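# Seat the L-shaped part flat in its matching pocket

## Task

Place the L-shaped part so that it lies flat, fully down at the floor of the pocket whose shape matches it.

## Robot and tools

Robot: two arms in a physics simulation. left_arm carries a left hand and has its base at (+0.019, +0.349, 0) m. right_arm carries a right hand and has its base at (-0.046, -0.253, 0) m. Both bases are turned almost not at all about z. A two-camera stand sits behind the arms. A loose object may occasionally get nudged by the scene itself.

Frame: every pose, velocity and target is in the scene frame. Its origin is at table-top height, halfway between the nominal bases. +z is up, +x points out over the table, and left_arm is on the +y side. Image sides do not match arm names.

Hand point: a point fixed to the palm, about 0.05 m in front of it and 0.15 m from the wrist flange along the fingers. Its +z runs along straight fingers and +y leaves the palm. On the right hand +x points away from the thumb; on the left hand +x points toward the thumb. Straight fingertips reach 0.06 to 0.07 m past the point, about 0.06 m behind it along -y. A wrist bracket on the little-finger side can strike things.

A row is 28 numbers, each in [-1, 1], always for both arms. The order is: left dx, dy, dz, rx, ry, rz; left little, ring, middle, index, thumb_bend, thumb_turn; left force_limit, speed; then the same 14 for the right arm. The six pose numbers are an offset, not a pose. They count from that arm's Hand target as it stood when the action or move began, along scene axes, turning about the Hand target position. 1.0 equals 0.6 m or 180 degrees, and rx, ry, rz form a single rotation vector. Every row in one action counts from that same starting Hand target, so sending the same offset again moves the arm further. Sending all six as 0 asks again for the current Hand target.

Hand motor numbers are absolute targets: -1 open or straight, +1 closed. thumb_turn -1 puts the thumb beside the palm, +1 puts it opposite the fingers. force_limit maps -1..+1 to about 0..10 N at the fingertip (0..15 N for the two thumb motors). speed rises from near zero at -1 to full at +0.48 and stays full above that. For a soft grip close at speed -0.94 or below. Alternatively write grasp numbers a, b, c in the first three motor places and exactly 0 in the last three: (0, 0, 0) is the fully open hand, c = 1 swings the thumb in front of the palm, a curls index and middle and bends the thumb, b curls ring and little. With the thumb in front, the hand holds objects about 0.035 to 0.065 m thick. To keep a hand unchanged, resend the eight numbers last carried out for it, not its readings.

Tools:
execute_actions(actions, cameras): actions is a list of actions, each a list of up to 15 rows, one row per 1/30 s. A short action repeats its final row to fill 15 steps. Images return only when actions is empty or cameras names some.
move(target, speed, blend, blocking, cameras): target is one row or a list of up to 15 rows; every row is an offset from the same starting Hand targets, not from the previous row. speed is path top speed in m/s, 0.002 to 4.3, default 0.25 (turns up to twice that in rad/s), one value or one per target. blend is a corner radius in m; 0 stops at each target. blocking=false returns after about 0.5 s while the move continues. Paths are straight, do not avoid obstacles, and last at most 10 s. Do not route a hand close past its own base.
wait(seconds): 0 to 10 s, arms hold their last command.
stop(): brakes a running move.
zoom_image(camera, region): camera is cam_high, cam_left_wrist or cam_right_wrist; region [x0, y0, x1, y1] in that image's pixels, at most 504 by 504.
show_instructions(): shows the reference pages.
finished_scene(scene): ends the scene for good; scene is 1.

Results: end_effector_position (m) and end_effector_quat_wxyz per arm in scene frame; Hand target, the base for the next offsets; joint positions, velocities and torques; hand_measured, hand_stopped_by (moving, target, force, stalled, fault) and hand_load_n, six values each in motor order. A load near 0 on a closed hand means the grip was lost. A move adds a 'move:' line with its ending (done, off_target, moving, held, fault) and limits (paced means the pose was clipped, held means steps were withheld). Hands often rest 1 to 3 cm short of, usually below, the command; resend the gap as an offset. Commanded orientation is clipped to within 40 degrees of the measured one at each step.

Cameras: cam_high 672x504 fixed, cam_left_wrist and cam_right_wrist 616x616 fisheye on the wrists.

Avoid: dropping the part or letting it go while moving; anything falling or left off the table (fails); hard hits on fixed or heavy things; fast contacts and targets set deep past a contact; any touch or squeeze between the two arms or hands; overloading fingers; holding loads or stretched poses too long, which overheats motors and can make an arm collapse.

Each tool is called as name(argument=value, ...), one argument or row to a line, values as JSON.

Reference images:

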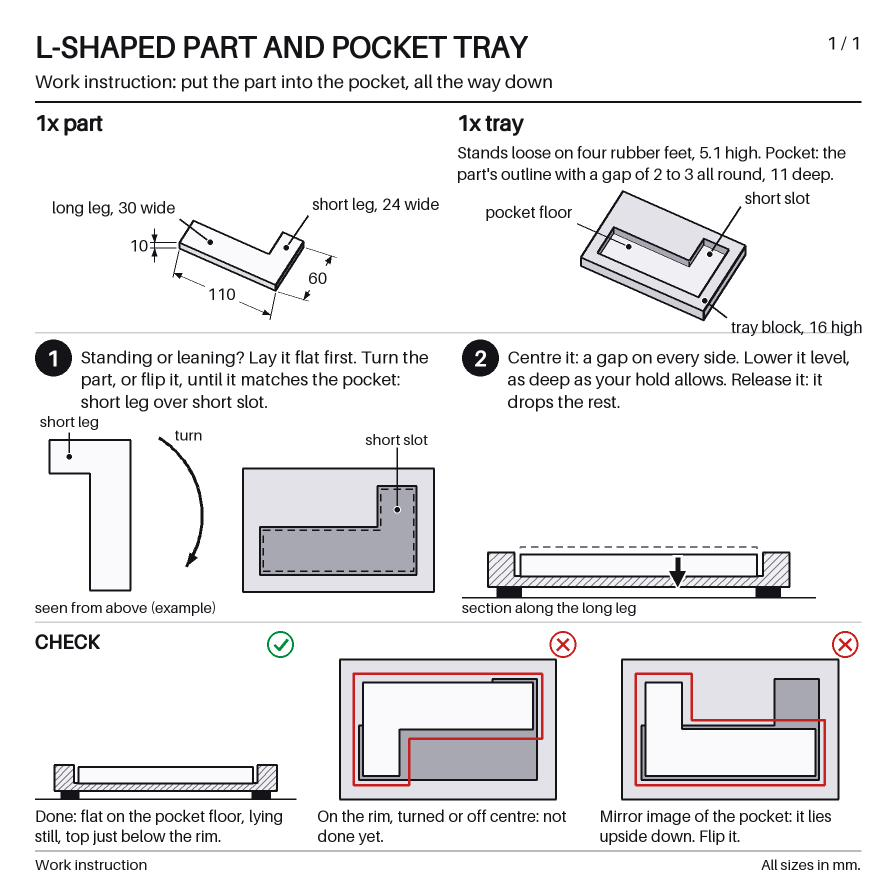

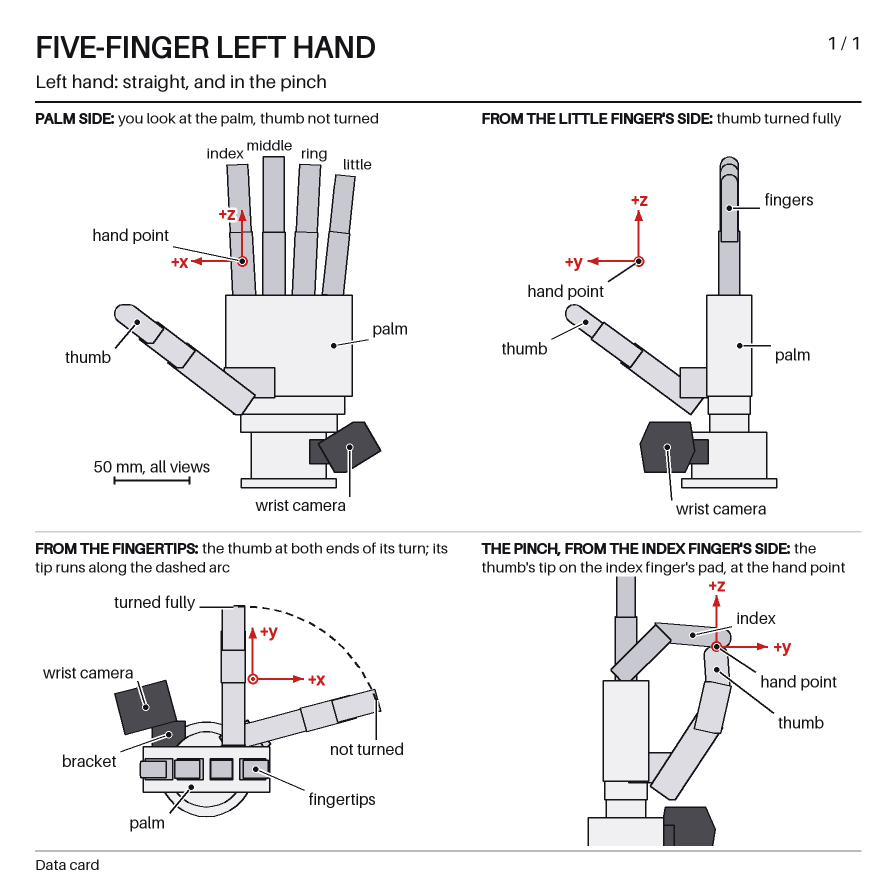

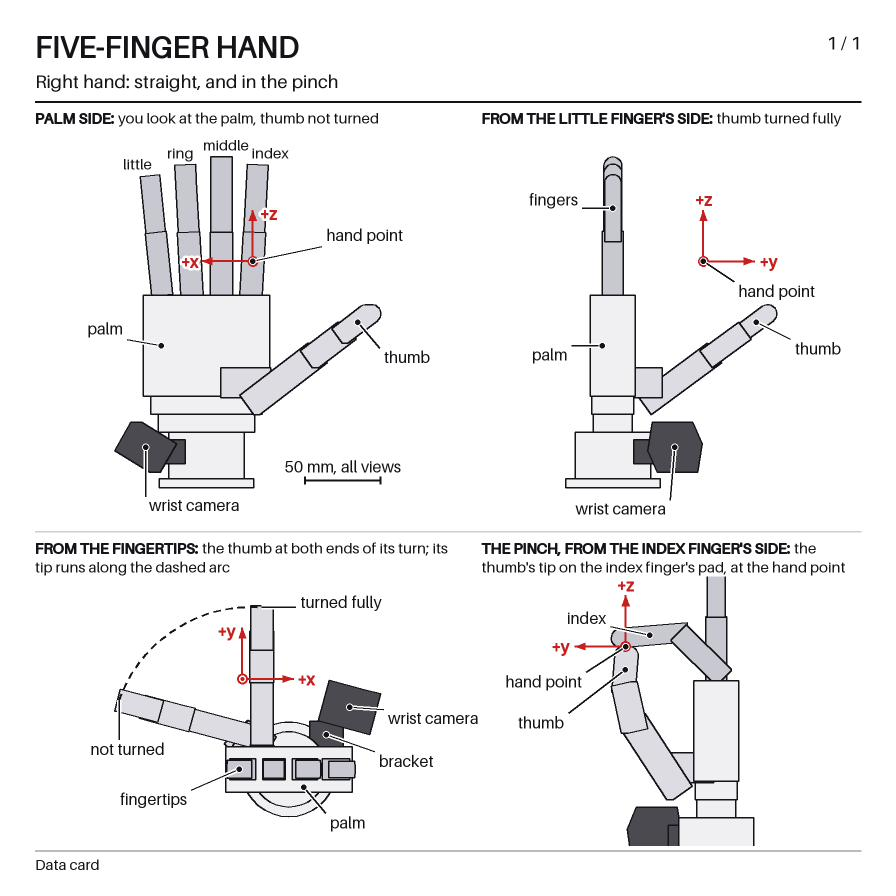

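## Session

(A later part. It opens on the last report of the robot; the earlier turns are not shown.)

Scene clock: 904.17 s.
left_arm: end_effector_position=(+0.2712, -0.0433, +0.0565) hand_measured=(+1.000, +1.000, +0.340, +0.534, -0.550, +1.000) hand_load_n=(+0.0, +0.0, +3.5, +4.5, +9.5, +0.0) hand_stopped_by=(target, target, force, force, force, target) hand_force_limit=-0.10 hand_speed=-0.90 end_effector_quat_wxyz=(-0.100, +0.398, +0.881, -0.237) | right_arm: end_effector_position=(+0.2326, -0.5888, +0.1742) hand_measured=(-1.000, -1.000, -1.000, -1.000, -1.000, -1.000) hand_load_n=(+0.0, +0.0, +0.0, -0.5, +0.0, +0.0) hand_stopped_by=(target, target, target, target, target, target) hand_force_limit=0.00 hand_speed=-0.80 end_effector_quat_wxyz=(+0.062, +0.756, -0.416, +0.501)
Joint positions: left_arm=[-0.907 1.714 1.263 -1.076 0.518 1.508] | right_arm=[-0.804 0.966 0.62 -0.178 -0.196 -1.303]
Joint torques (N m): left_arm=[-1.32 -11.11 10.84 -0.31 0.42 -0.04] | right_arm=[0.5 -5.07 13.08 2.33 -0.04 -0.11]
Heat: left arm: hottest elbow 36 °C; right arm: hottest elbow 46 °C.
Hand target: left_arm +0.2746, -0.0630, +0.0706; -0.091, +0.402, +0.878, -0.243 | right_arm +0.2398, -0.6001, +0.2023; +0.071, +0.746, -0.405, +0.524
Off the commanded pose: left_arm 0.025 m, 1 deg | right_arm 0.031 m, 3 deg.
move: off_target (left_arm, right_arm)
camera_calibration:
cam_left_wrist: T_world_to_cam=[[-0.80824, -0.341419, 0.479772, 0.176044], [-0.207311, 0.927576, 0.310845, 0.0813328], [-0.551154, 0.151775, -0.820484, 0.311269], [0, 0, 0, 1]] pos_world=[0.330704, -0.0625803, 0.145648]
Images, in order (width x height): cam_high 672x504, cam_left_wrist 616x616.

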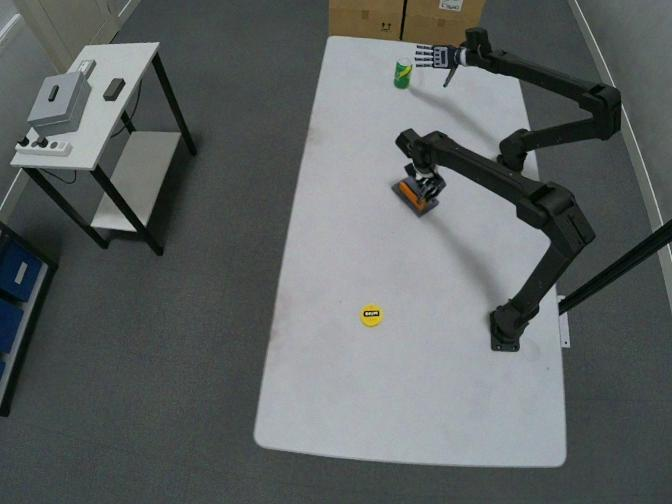

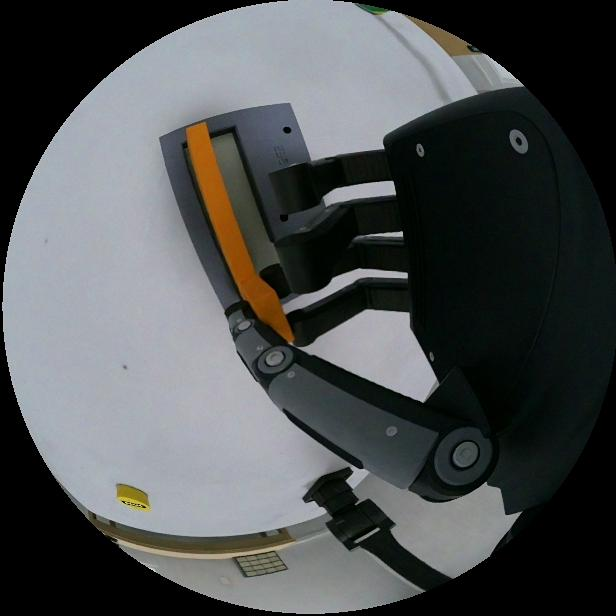

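move(
  target=[0.009,-0.011,0.005,0,0,0,1,1,0.78,0.78,-0.1,1,-0.1,-0.9, 0,0,0,0,0,0,-1,-1,-1,-1,-1,-1,0,-0.8],
  speed=0.06,
  cameras=["cam_high","cam_left_wrist"],
)

zoom_image(
  camera="cam_high",
  region=[390, 175, 430, 215],
)

zoom_image(
  camera="cam_left_wrist",
  region=[165, 100, 295, 230],
)

Scene clock: 916.03 s.
left_arm: end_effector_position=(+0.2717, -0.0442, +0.0540) hand_measured=(+1.000, +1.000, +0.340, +0.534, -0.550, +1.000) hand_load_n=(+0.0, +0.0, +4.0, +4.0, +9.0, +0.0) hand_stopped_by=(target, target, force, force, force, target) hand_force_limit=-0.10 hand_speed=-0.90 end_effector_quat_wxyz=(-0.110, +0.394, +0.883, -0.231) | right_arm: end_effector_position=(+0.2326, -0.5888, +0.1742) hand_measured=(-1.000, -1.000, -1.000, -1.000, -1.000, -1.000) hand_load_n=(+0.0, +0.0, +0.0, +0.0, +0.0, +0.0) hand_stopped_by=(target, target, target, target, target, target) hand_force_limit=0.00 hand_speed=-0.80 end_effector_quat_wxyz=(+0.062, +0.756, -0.416, +0.501)
Joint positions: left_arm=[-0.907 1.735 1.283 -1.098 0.518 1.504] | right_arm=[-0.804 0.966 0.62 -0.178 -0.196 -1.303]
Joint torques (N m): left_arm=[-1.61 -11.52 11.66 -0.06 0.43 -0.03] | right_arm=[0.62 -5.42 13.05 2.37 -0.03 -0.1]
Heat: left arm: hottest elbow 38 °C; right arm: hottest elbow 47 °C.
Hand target: left_arm +0.2800, -0.0696, +0.0736; -0.091, +0.402, +0.878, -0.243 | right_arm +0.2398, -0.6001, +0.2023; +0.071, +0.746, -0.405, +0.524
Off the commanded pose: left_arm 0.033 m, 3 deg | right_arm 0.031 m, 3 deg.
move: off_target (left_arm, right_arm)
camera_calibration:
cam_left_wrist: T_world_to_cam=[[-0.799241, -0.354125, 0.485602, 0.174087], [-0.205901, 0.920415, 0.332326, 0.0811255], [-0.56464, 0.165622, -0.808549, 0.313284], [0, 0, 0, 1]] pos_world=[0.332734, -0.0649075, 0.141808]
Images, in order (width x height): cam_high 672x504, cam_left_wrist 616x616.

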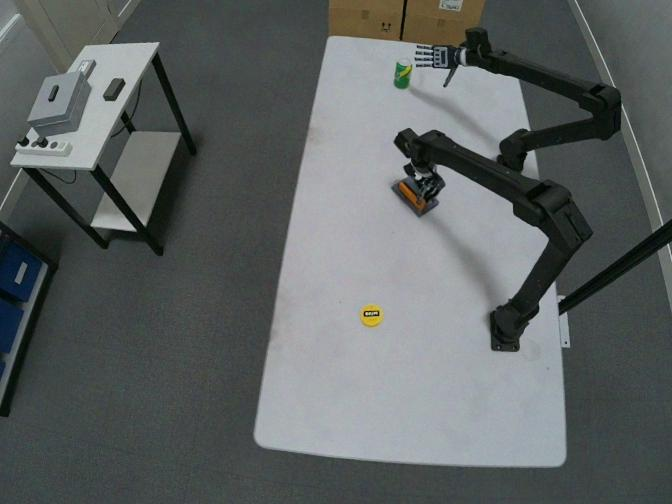

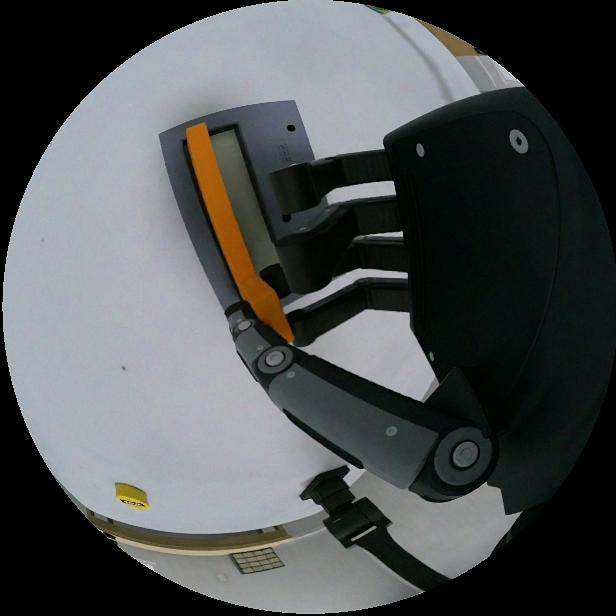

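Scaled by 12.600 from the camera's 672x504 image, which has a finer 960x720 frame.

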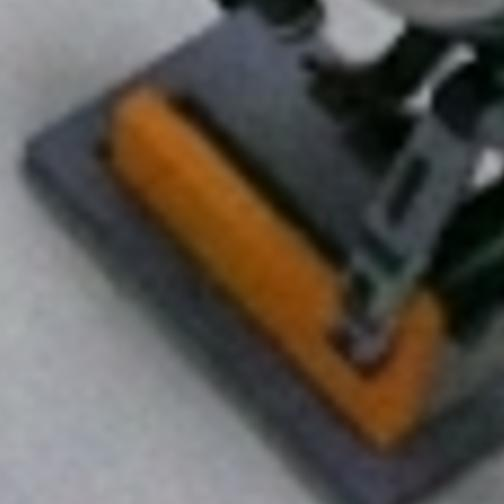

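Scaled by 3.877 from the camera's 616x616 image, which has a finer 880x880 frame.

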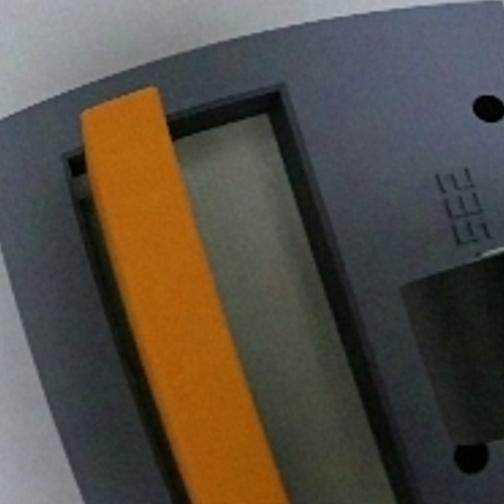

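move(
  target=[0.008,-0.010,0.003,0,0,0,1,1,0.78,0.78,-0.1,1,-0.1,-0.9, 0,0,0,0,0,0,-1,-1,-1,-1,-1,-1,0,-0.8],
  speed=0.06,
  cameras=["cam_high","cam_left_wrist"],
)

zoom_image(
  camera="cam_high",
  region=[390, 175, 430, 215],
)

zoom_image(
  camera="cam_left_wrist",
  region=[165, 100, 295, 230],
)

Scene clock: 932.27 s.
left_arm: end_effector_position=(+0.2743, -0.0481, +0.0555) hand_measured=(+1.000, +1.000, +0.340, +0.534, -0.550, +1.000) hand_load_n=(+0.0, +0.0, +4.0, +4.0, +9.0, +0.5) hand_stopped_by=(target, target, force, force, force, target) hand_force_limit=-0.10 hand_speed=-0.90 end_effector_quat_wxyz=(-0.114, +0.388, +0.886, -0.229) | right_arm: end_effector_position=(+0.2326, -0.5888, +0.1742) hand_measured=(-1.000, -1.000, -1.000, -1.000, -1.000, -1.000) hand_load_n=(+0.0, +0.0, +0.0, +0.0, +0.0, +0.0) hand_stopped_by=(target, target, target, target, target, target) hand_force_limit=0.00 hand_speed=-0.80 end_effector_quat_wxyz=(+0.062, +0.756, -0.416, +0.501)
Joint positions: left_arm=[-0.907 1.751 1.308 -1.113 0.518 1.491] | right_arm=[-0.804 0.966 0.62 -0.178 -0.196 -1.303]
Joint torques (N m): left_arm=[-1.2 -11.87 11.9 0.02 0.4 0.02] | right_arm=[0.21 -5.01 12.98 2.44 -0.03 -0.1]
Heat: left arm: hottest elbow 38 °C; right arm: hottest elbow 47 °C.
Hand target: left_arm +0.2848, -0.0756, +0.0754; -0.091, +0.402, +0.878, -0.243 | right_arm +0.2398, -0.6001, +0.2023; +0.071, +0.746, -0.405, +0.524
Off the commanded pose: left_arm 0.036 m, 4 deg | right_arm 0.031 m, 3 deg.
move: off_target (left_arm, right_arm)
camera_calibration:
cam_left_wrist: T_world_to_cam=[[-0.791587, -0.367296, 0.488347, 0.171125], [-0.213143, 0.914959, 0.342666, 0.0859083], [-0.572678, 0.167162, -0.802556, 0.318538], [0, 0, 0, 1]] pos_world=[0.336191, -0.0689967, 0.142639]
Images, in order (width x height): cam_high 672x504, cam_left_wrist 616x616.

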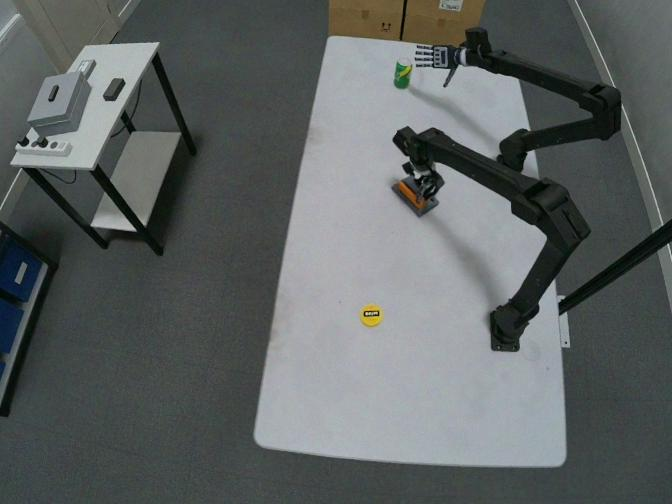

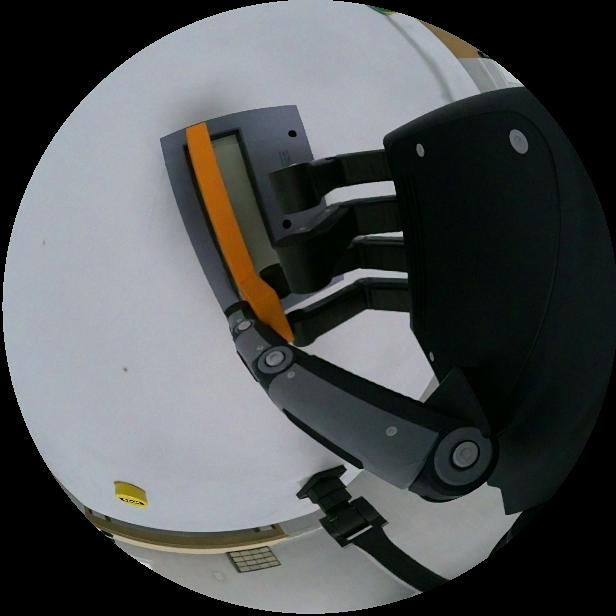

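Scaled by 12.600 from the camera's 672x504 image, which has a finer 960x720 frame.

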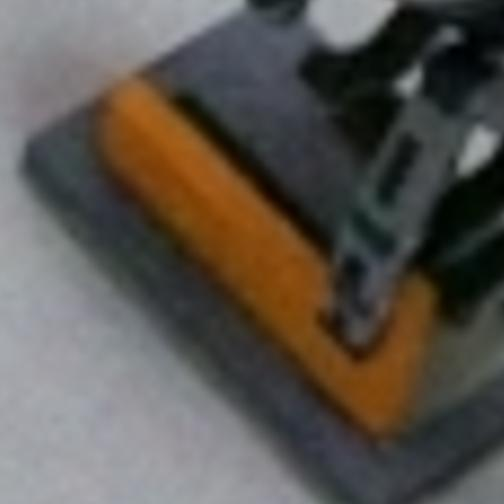

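Scaled by 3.877 from the camera's 616x616 image, which has a finer 880x880 frame.

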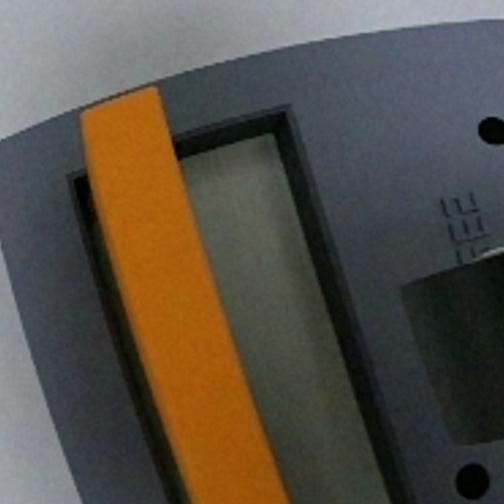

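move(
  target=[-0.006,0.01,-0.028,0,0,0,1,1,0.78,0.78,-0.1,1,-0.1,-0.9, 0,0,0,0,0,0,-1,-1,-1,-1,-1,-1,0,-0.8],
  speed=0.06,
  cameras=["cam_high","cam_left_wrist"],
)

zoom_image(
  camera="cam_high",
  region=[390, 175, 430, 215],
)

zoom_image(
  camera="cam_left_wrist",
  region=[165, 100, 295, 230],
)

Scene clock: 1002.77 s.
left_arm: end_effector_position=(+0.2747, -0.0486, +0.0554) hand_measured=(+1.000, +1.000, +0.340, +0.534, -0.550, +1.000) hand_load_n=(+0.0, +0.0, +4.0, +4.0, +9.0, +0.5) hand_stopped_by=(target, target, force, force, force, target) hand_force_limit=-0.10 hand_speed=-0.90 end_effector_quat_wxyz=(-0.113, +0.387, +0.886, -0.230) | right_arm: end_effector_position=(+0.2326, -0.5888, +0.1742) hand_measured=(-1.000, -1.000, -1.000, -1.000, -1.000, -1.000) hand_load_n=(+0.0, +0.0, +0.0, +0.0, +0.0, +0.0) hand_stopped_by=(target, target, target, target, target, target) hand_force_limit=0.00 hand_speed=-0.80 end_effector_quat_wxyz=(+0.062, +0.756, -0.416, +0.501)
Joint positions: left_arm=[-0.907 1.751 1.308 -1.11 0.518 1.488] | right_arm=[-0.804 0.966 0.62 -0.178 -0.196 -1.303]
Joint torques (N m): left_arm=[-1.14 -11.87 8.47 1.8 0.41 0.07] | right_arm=[0.73 -5.42 13.12 2.35 -0.04 -0.09]
Heat: left arm: hottest elbow 44 °C; right arm: hottest elbow 47 °C.
Hand target: left_arm +0.2812, -0.0696, +0.0586; -0.091, +0.402, +0.878, -0.243 | right_arm +0.2398, -0.6001, +0.2023; +0.071, +0.746, -0.405, +0.524
Off the commanded pose: left_arm 0.022 m, 4 deg | right_arm 0.031 m, 3 deg.
move: off_target (left_arm, right_arm)
camera_calibration:
cam_left_wrist: T_world_to_cam=[[-0.791086, -0.368715, 0.48809, 0.17102], [-0.215881, 0.914861, 0.341212, 0.0873819], [-0.572344, 0.164559, -0.803332, 0.318578], [0, 0, 0, 1]] pos_world=[0.336492, -0.0693095, 0.142635]
Images, in order (width x height): cam_high 672x504, cam_left_wrist 616x616.

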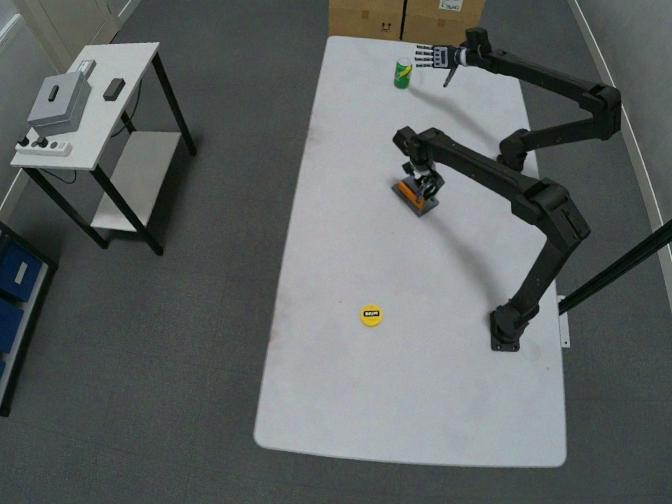

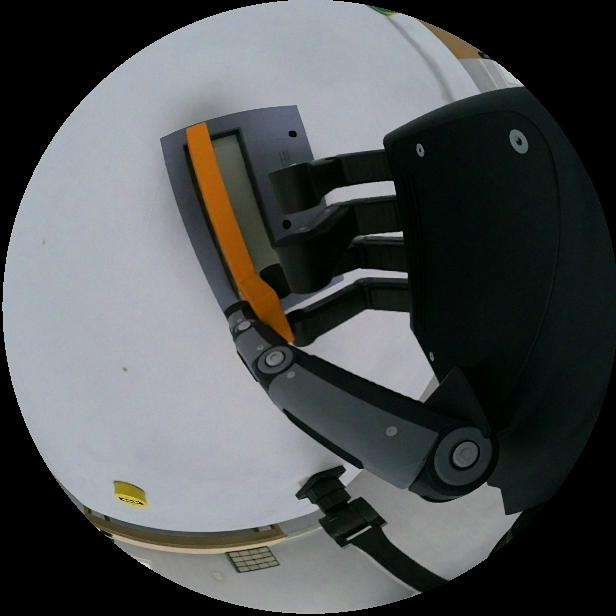

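Scaled by 12.600 from the camera's 672x504 image, which has a finer 960x720 frame.

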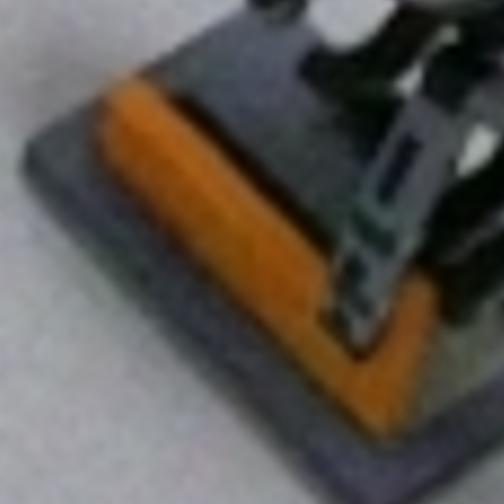

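Scaled by 3.877 from the camera's 616x616 image, which has a finer 880x880 frame.

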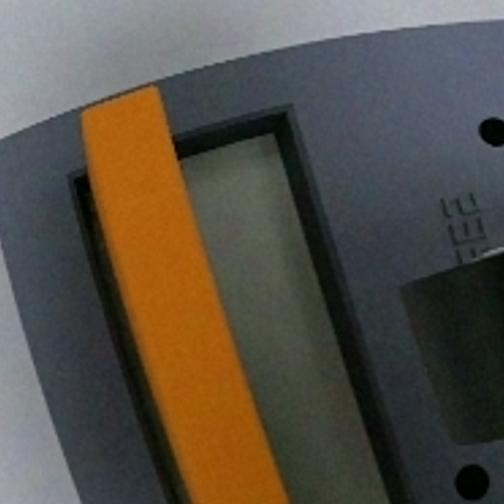

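move(
  target=[0,0,-0.022,-0.014,-0.0088,0,1,1,0.78,0.78,-0.1,1,-0.1,-0.9, 0,0,0,0,0,0,-1,-1,-1,-1,-1,-1,0,-0.8],
  speed=0.06,
  cameras=["cam_high","cam_left_wrist"],
)

zoom_image(
  camera="cam_high",
  region=[390, 175, 430, 215],
)

zoom_image(
  camera="cam_left_wrist",
  region=[165, 100, 295, 230],
)

Scene clock: 1021.53 s.
left_arm: end_effector_position=(+0.2713, -0.0488, +0.0465) hand_measured=(+1.000, +1.000, +0.340, +0.536, -0.550, +1.000) hand_load_n=(+0.0, +0.0, +1.0, +0.0, +10.0, +2.0) hand_stopped_by=(target, target, force, force, force, target) hand_force_limit=-0.10 hand_speed=-0.90 end_effector_quat_wxyz=(-0.102, +0.383, +0.887, -0.236) | right_arm: end_effector_position=(+0.2326, -0.5888, +0.1742) hand_measured=(-1.000, -1.000, -1.000, -1.000, -1.000, -1.000) hand_load_n=(+0.0, +0.0, +0.0, +0.0, +0.0, +0.0) hand_stopped_by=(target, target, target, target, target, target) hand_force_limit=0.00 hand_speed=-0.80 end_effector_quat_wxyz=(+0.062, +0.756, -0.416, +0.501)
Joint positions: left_arm=[-0.911 1.738 1.266 -1.048 0.518 1.468] | right_arm=[-0.804 0.966 0.62 -0.178 -0.196 -1.303]
Joint torques (N m): left_arm=[-1.08 -11.81 6.93 3.04 0.58 0.25] | right_arm=[0.56 -5.66 13.05 2.25 -0.06 -0.1]
Heat: left arm: hottest elbow 42 °C; right arm: hottest elbow 47 °C.
Hand target: left_arm +0.2812, -0.0696, +0.0454; -0.070, +0.407, +0.874, -0.257 | right_arm +0.2398, -0.6001, +0.2023; +0.071, +0.746, -0.405, +0.524
Off the commanded pose: left_arm 0.023 m, 5 deg | right_arm 0.031 m, 3 deg.
move: off_target (left_arm, right_arm)
camera_calibration:
cam_left_wrist: T_world_to_cam=[[-0.792888, -0.370104, 0.4841, 0.173252], [-0.231946, 0.917929, 0.32188, 0.0953467], [-0.563498, 0.142929, -0.813659, 0.30657], [0, 0, 0, 1]] pos_world=[0.332236, -0.0672184, 0.134882]
Images, in order (width x height): cam_high 672x504, cam_left_wrist 616x616.

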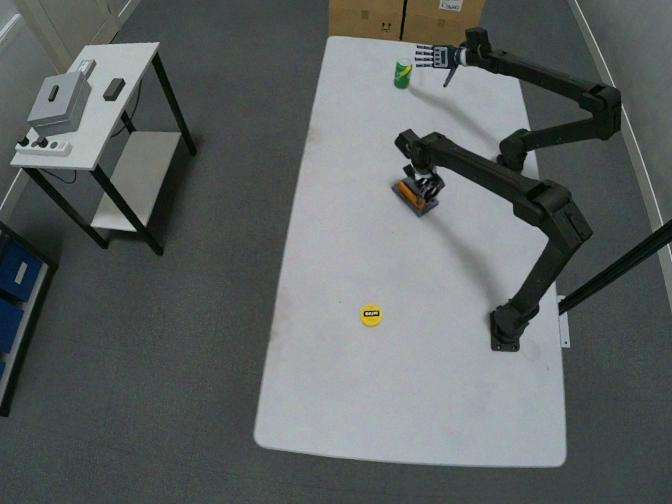

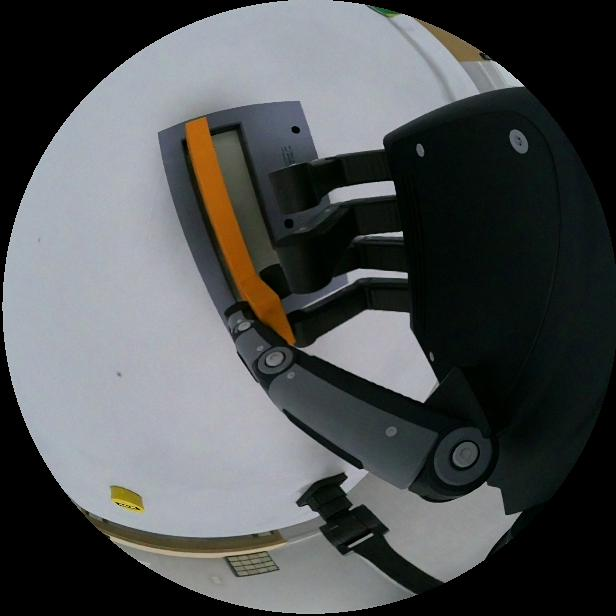

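Scaled by 12.600 from the camera's 672x504 image, which has a finer 960x720 frame.

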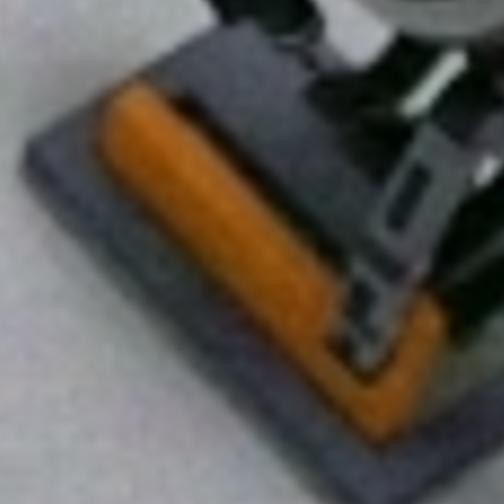

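Scaled by 3.877 from the camera's 616x616 image, which has a finer 880x880 frame.

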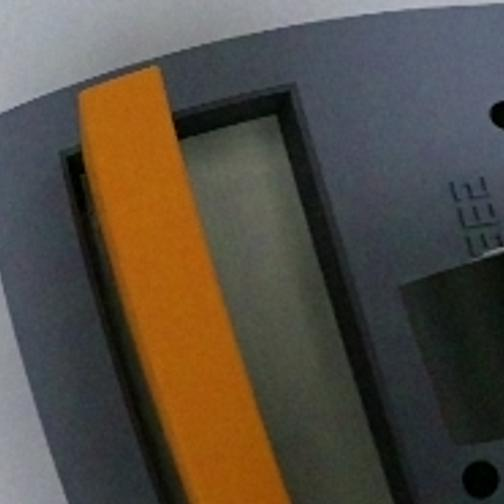

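zoom_image(
  camera="cam_high",
  region=[410, 195, 435, 220],
)

zoom_image(
  camera="cam_left_wrist",
  region=[210, 230, 310, 350],
)

Scaled by 20.160 from the camera's 672x504 image, which has a finer 960x720 frame.

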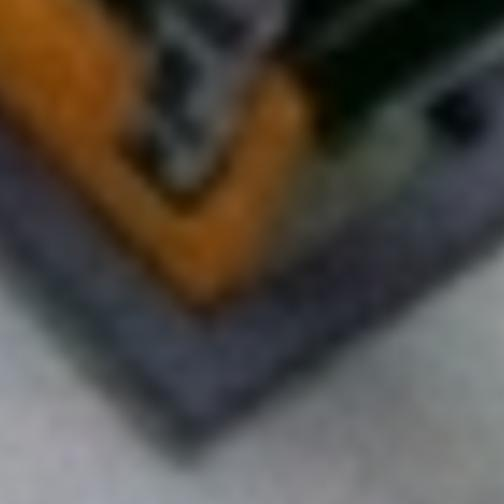

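Scaled by 4.200 from the camera's 616x616 image, which has a finer 880x880 frame.

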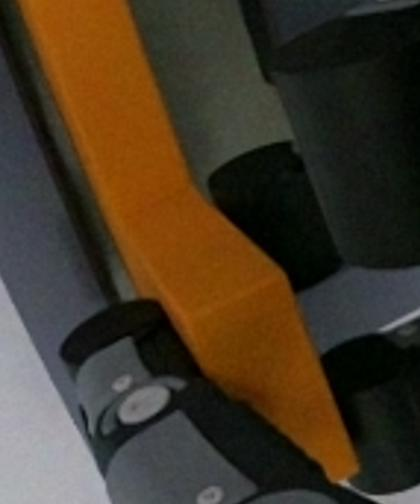

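zoom_image(
  camera="cam_high",
  region=[390, 175, 415, 200],
)

zoom_image(
  camera="cam_left_wrist",
  region=[170, 105, 220, 155],
)

Scaled by 20.160 from the camera's 672x504 image, which has a finer 960x720 frame.

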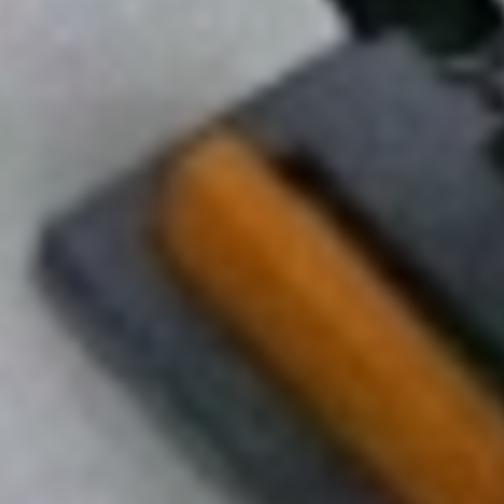

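Scaled by 10.080 from the camera's 616x616 image, which has a finer 880x880 frame.

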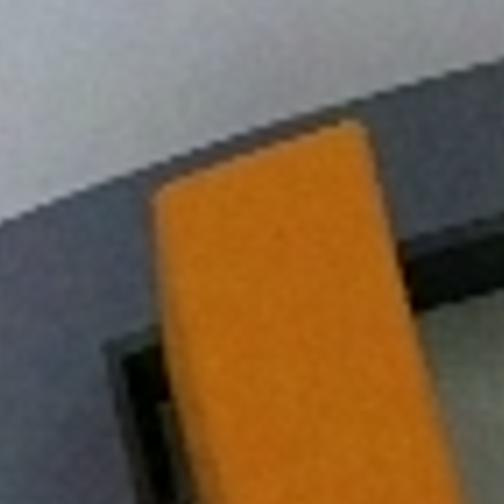

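execute_actions(
  actions=[
    [[0,0,0,0,0,0,1,1,0.2,0.38,-0.1,1,-0.1,-0.85, 0,0,0,0,0,0,-1,-1,-1,-1,-1,-1,0,-0.8]],
  ],
  cameras=["cam_high","cam_left_wrist"],
)

zoom_image(
  camera="cam_high",
  region=[390, 175, 430, 215],
)

zoom_image(
  camera="cam_left_wrist",
  region=[165, 100, 345, 350],
)

Scene clock: 1135.27 s.
left_arm: end_effector_position=(+0.2807, -0.0591, +0.0451) hand_measured=(+1.000, +1.000, +0.200, +0.380, -0.548, +1.000) hand_load_n=(+0.0, +0.0, +0.0, +0.0, +0.0, +0.5) hand_stopped_by=(target, target, target, target, force, target) hand_force_limit=-0.10 hand_speed=-0.85 end_effector_quat_wxyz=(-0.080, +0.393, +0.882, -0.248) | right_arm: end_effector_position=(+0.2326, -0.5888, +0.1742) hand_measured=(-1.000, -1.000, -1.000, -1.000, -1.000, -1.000) hand_load_n=(+0.0, +0.0, +0.0, +0.0, +0.0, +0.0) hand_stopped_by=(target, target, target, target, target, target) hand_force_limit=0.00 hand_speed=-0.80 end_effector_quat_wxyz=(+0.062, +0.756, -0.416, +0.501)
Joint positions: left_arm=[-0.91 1.738 1.265 -0.998 0.518 1.479] | right_arm=[-0.804 0.966 0.62 -0.178 -0.196 -1.303]
Joint torques (N m): left_arm=[-0.79 -11.81 6.98 1.22 0.58 0.17] | right_arm=[0.79 -5.48 12.98 2.33 -0.07 -0.09]
Heat: left arm: hottest elbow 35 °C; right arm: hottest elbow 48 °C.
Hand target: left_arm +0.2812, -0.0696, +0.0454; -0.070, +0.407, +0.874, -0.257 | right_arm +0.2398, -0.6001, +0.2023; +0.071, +0.746, -0.405, +0.524
Off the commanded pose: left_arm 0.011 m, 2 deg | right_arm 0.031 m, 3 deg.
Step readings (end_effector_position of left_arm | right_arm):
0: (+0.2713, -0.0488, +0.0465) | (+0.2326, -0.5888, +0.1742)
1: (+0.2713, -0.0488, +0.0465) | (+0.2326, -0.5888, +0.1742)
2: (+0.2713, -0.0488, +0.0465) | (+0.2326, -0.5888, +0.1742)
4: (+0.2721, -0.0488, +0.0472) | (+0.2326, -0.5888, +0.1742)
8: (+0.2740, -0.0512, +0.0457) | (+0.2326, -0.5888, +0.1742)
15: (+0.2802, -0.0586, +0.0451) | (+0.2326, -0.5888, +0.1742)
camera_calibration:
cam_left_wrist: T_world_to_cam=[[-0.812007, -0.343592, 0.471794, 0.185081], [-0.234924, 0.93239, 0.274699, 0.111164], [-0.534281, 0.112222, -0.837825, 0.303186], [0, 0, 0, 1]] pos_world=[0.338389, -0.0740795, 0.13616]
Images, in order (width x height): cam_high 672x504, cam_left_wrist 616x616.

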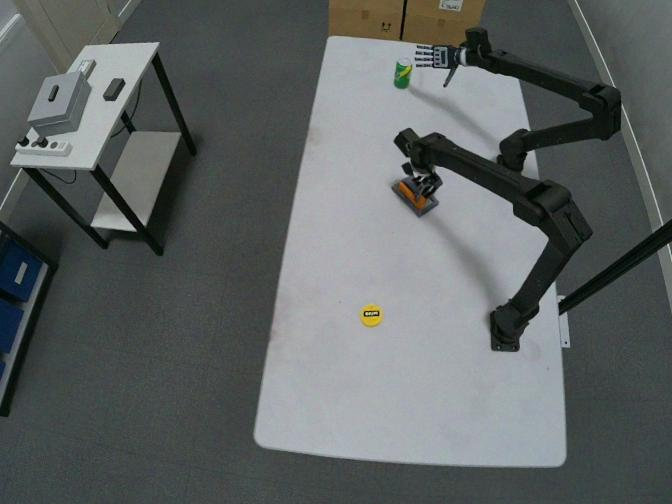

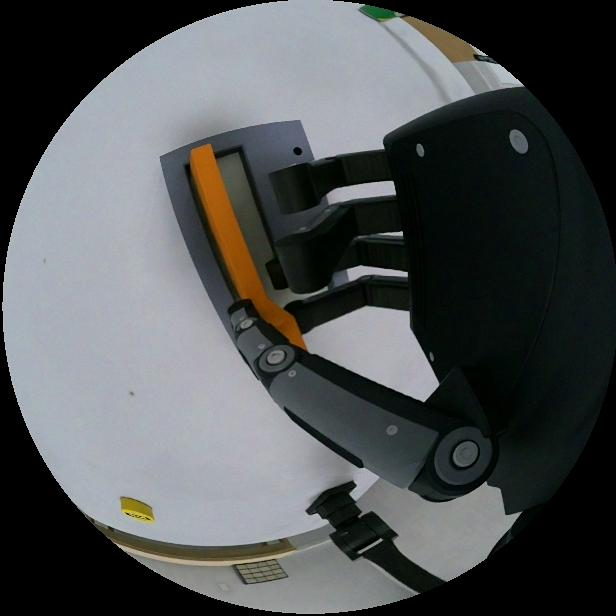

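Scaled by 12.600 from the camera's 672x504 image, which has a finer 960x720 frame.

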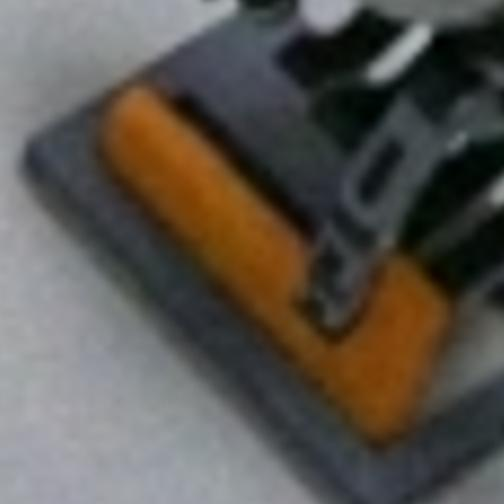

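Scaled by 2.016 from the camera's 616x616 image, which has a finer 880x880 frame.

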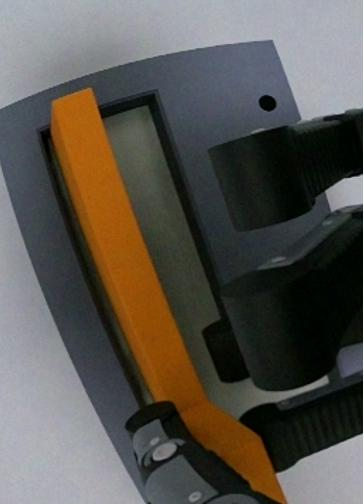

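move(
  target=[-0.0095,0.0105,0.003,0,0,0,1,1,0.2,0.38,-0.1,1,-0.1,-0.85, 0,0,0,0,0,0,-1,-1,-1,-1,-1,-1,0,-0.8],
  speed=0.05,
  cameras=["cam_high","cam_left_wrist"],
)

zoom_image(
  camera="cam_left_wrist",
  region=[165, 100, 345, 350],
)

Scene clock: 1165.67 s.
left_arm: end_effector_position=(+0.2759, -0.0530, +0.0385) hand_measured=(+1.000, +1.000, +0.200, +0.380, -0.548, +1.000) hand_load_n=(+0.0, +0.0, +0.0, +0.0, +0.0, +0.0) hand_stopped_by=(target, target, target, target, force, target) hand_force_limit=-0.10 hand_speed=-0.85 end_effector_quat_wxyz=(-0.086, +0.391, +0.883, -0.244) | right_arm: end_effector_position=(+0.2326, -0.5888, +0.1742) hand_measured=(-1.000, -1.000, -1.000, -1.000, -1.000, -1.000) hand_load_n=(+0.0, +0.0, +0.0, +0.0, +0.0, +0.0) hand_stopped_by=(target, target, target, target, target, target) hand_force_limit=0.00 hand_speed=-0.80 end_effector_quat_wxyz=(+0.062, +0.756, -0.416, +0.501)
Joint positions: left_arm=[-0.91 1.738 1.245 -0.993 0.518 1.479] | right_arm=[-0.804 0.966 0.62 -0.178 -0.196 -1.303]
Joint torques (N m): left_arm=[-1.03 -13.22 6.53 1.22 0.58 0.16] | right_arm=[0.21 -5.6 13 2.4 -0.03 -0.07]
Heat: left arm: hottest elbow 36 °C; right arm: hottest elbow 48 °C.
Hand target: left_arm +0.2755, -0.0633, +0.0472; -0.070, +0.407, +0.874, -0.257 | right_arm +0.2398, -0.6001, +0.2023; +0.071, +0.746, -0.405, +0.524
Off the commanded pose: left_arm 0.014 m, 3 deg | right_arm 0.031 m, 3 deg.
move: off_target (left_arm, right_arm)
camera_calibration:
cam_left_wrist: T_world_to_cam=[[-0.807498, -0.349278, 0.475345, 0.184687], [-0.232238, 0.92901, 0.288109, 0.104664], [-0.54223, 0.122254, -0.831289, 0.296934], [0, 0, 0, 1]] pos_world=[0.334448, -0.0690275, 0.128893]
Images, in order (width x height): cam_high 672x504, cam_left_wrist 616x616.

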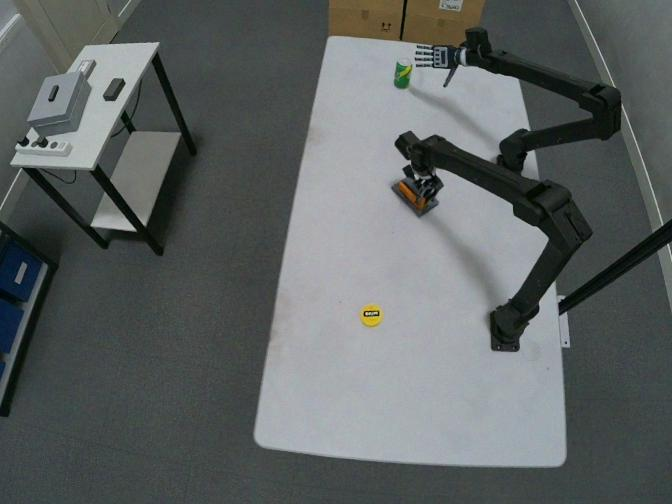

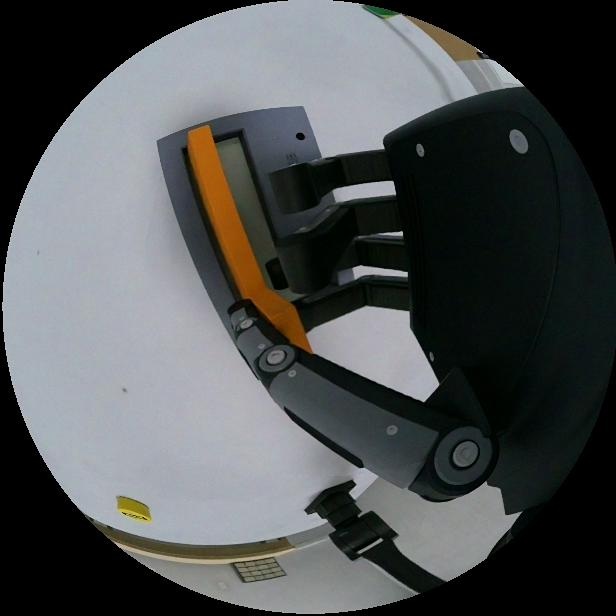

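Scaled by 2.016 from the camera's 616x616 image, which has a finer 880x880 frame.

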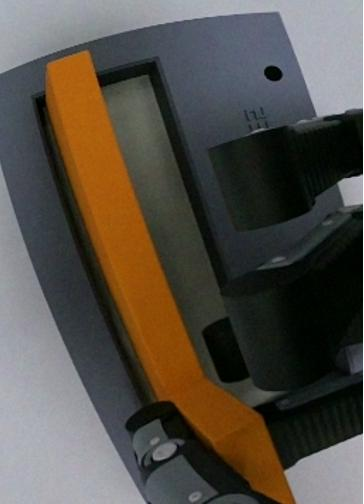

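move(
  target=[-0.0125,-0.011,0.003,0,0,0,1,1,0.2,0.38,-0.1,1,-0.1,-0.85, 0,0,0,0,0,0,-1,-1,-1,-1,-1,-1,0,-0.8],
  speed=0.05,
  cameras=["cam_high","cam_left_wrist"],
)

zoom_image(
  camera="cam_left_wrist",
  region=[165, 100, 345, 350],
)

zoom_image(
  camera="cam_high",
  region=[390, 175, 430, 215],
)

Scene clock: 1180.53 s.
left_arm: end_effector_position=(+0.2708, -0.0585, +0.0384) hand_measured=(+1.000, +1.000, +0.200, +0.380, -0.548, +1.000) hand_load_n=(+0.0, +0.0, +0.0, +0.0, +0.0, +0.0) hand_stopped_by=(target, target, target, target, force, target) hand_force_limit=-0.10 hand_speed=-0.85 end_effector_quat_wxyz=(-0.085, +0.397, +0.880, -0.245) | right_arm: end_effector_position=(+0.2326, -0.5888, +0.1742) hand_measured=(-1.000, -1.000, -1.000, -1.000, -1.000, -1.000) hand_load_n=(+0.0, +0.0, +0.0, +0.0, +0.0, +0.0) hand_stopped_by=(target, target, target, target, target, target) hand_force_limit=0.00 hand_speed=-0.80 end_effector_quat_wxyz=(+0.062, +0.756, -0.416, +0.501)
Joint positions: left_arm=[-0.925 1.738 1.245 -0.986 0.518 1.476] | right_arm=[-0.804 0.966 0.62 -0.178 -0.196 -1.303]
Joint torques (N m): left_arm=[-0.97 -13.51 6.76 1.29 0.51 -0.02] | right_arm=[0.38 -5.42 12.97 2.39 -0.04 -0.08]
Heat: left arm: hottest elbow 35 °C; right arm: hottest elbow 48 °C.
Hand target: left_arm +0.2680, -0.0699, +0.0490; -0.070, +0.407, +0.874, -0.257 | right_arm +0.2398, -0.6001, +0.2023; +0.071, +0.746, -0.405, +0.524
Off the commanded pose: left_arm 0.016 m, 3 deg | right_arm 0.031 m, 3 deg.
move: off_target (left_arm, right_arm)
camera_calibration:
cam_left_wrist: T_world_to_cam=[[-0.813562, -0.336635, 0.474124, 0.181173], [-0.221475, 0.933311, 0.282631, 0.106183], [-0.537649, 0.124931, -0.833862, 0.2938], [0, 0, 0, 1]] pos_world=[0.328873, -0.0748169, 0.12908]
Images, in order (width x height): cam_high 672x504, cam_left_wrist 616x616.

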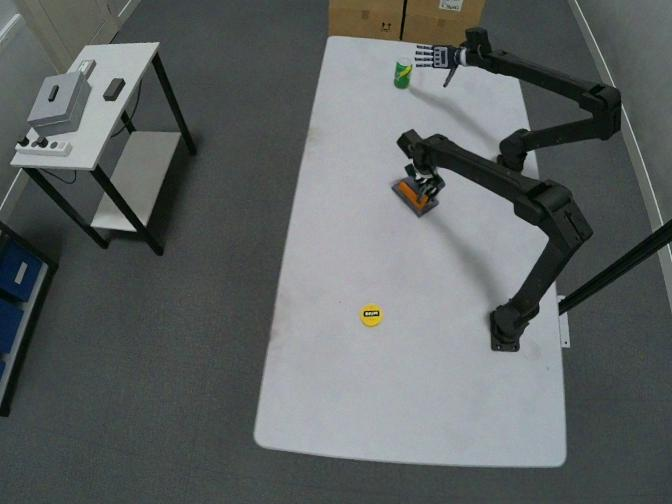

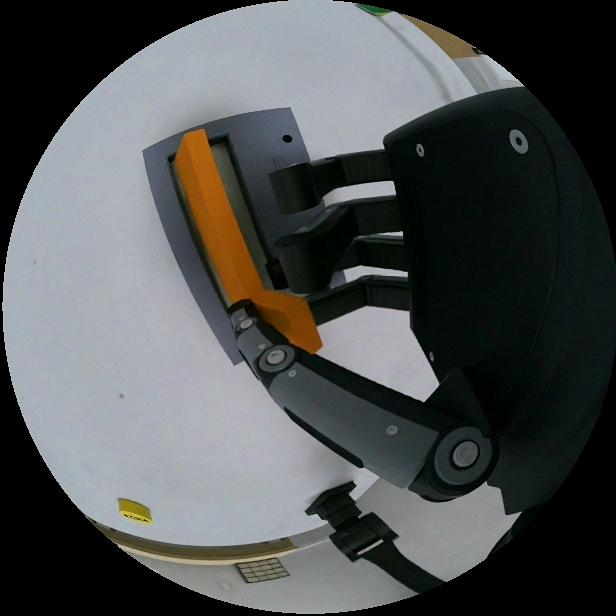

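Scaled by 2.016 from the camera's 616x616 image, which has a finer 880x880 frame.

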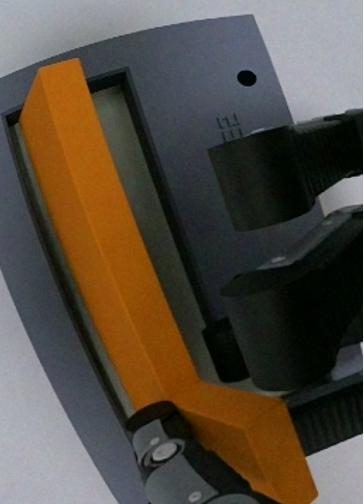

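Scaled by 12.600 from the camera's 672x504 image, which has a finer 960x720 frame.

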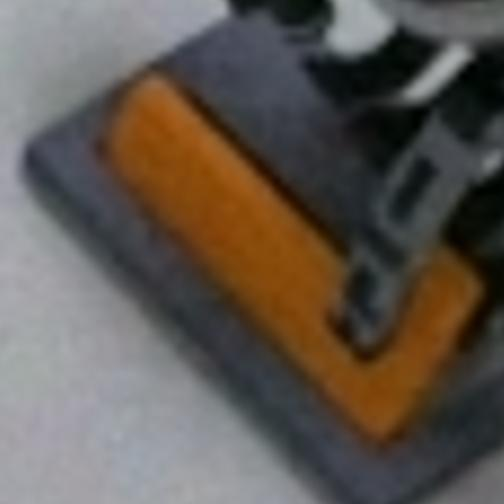

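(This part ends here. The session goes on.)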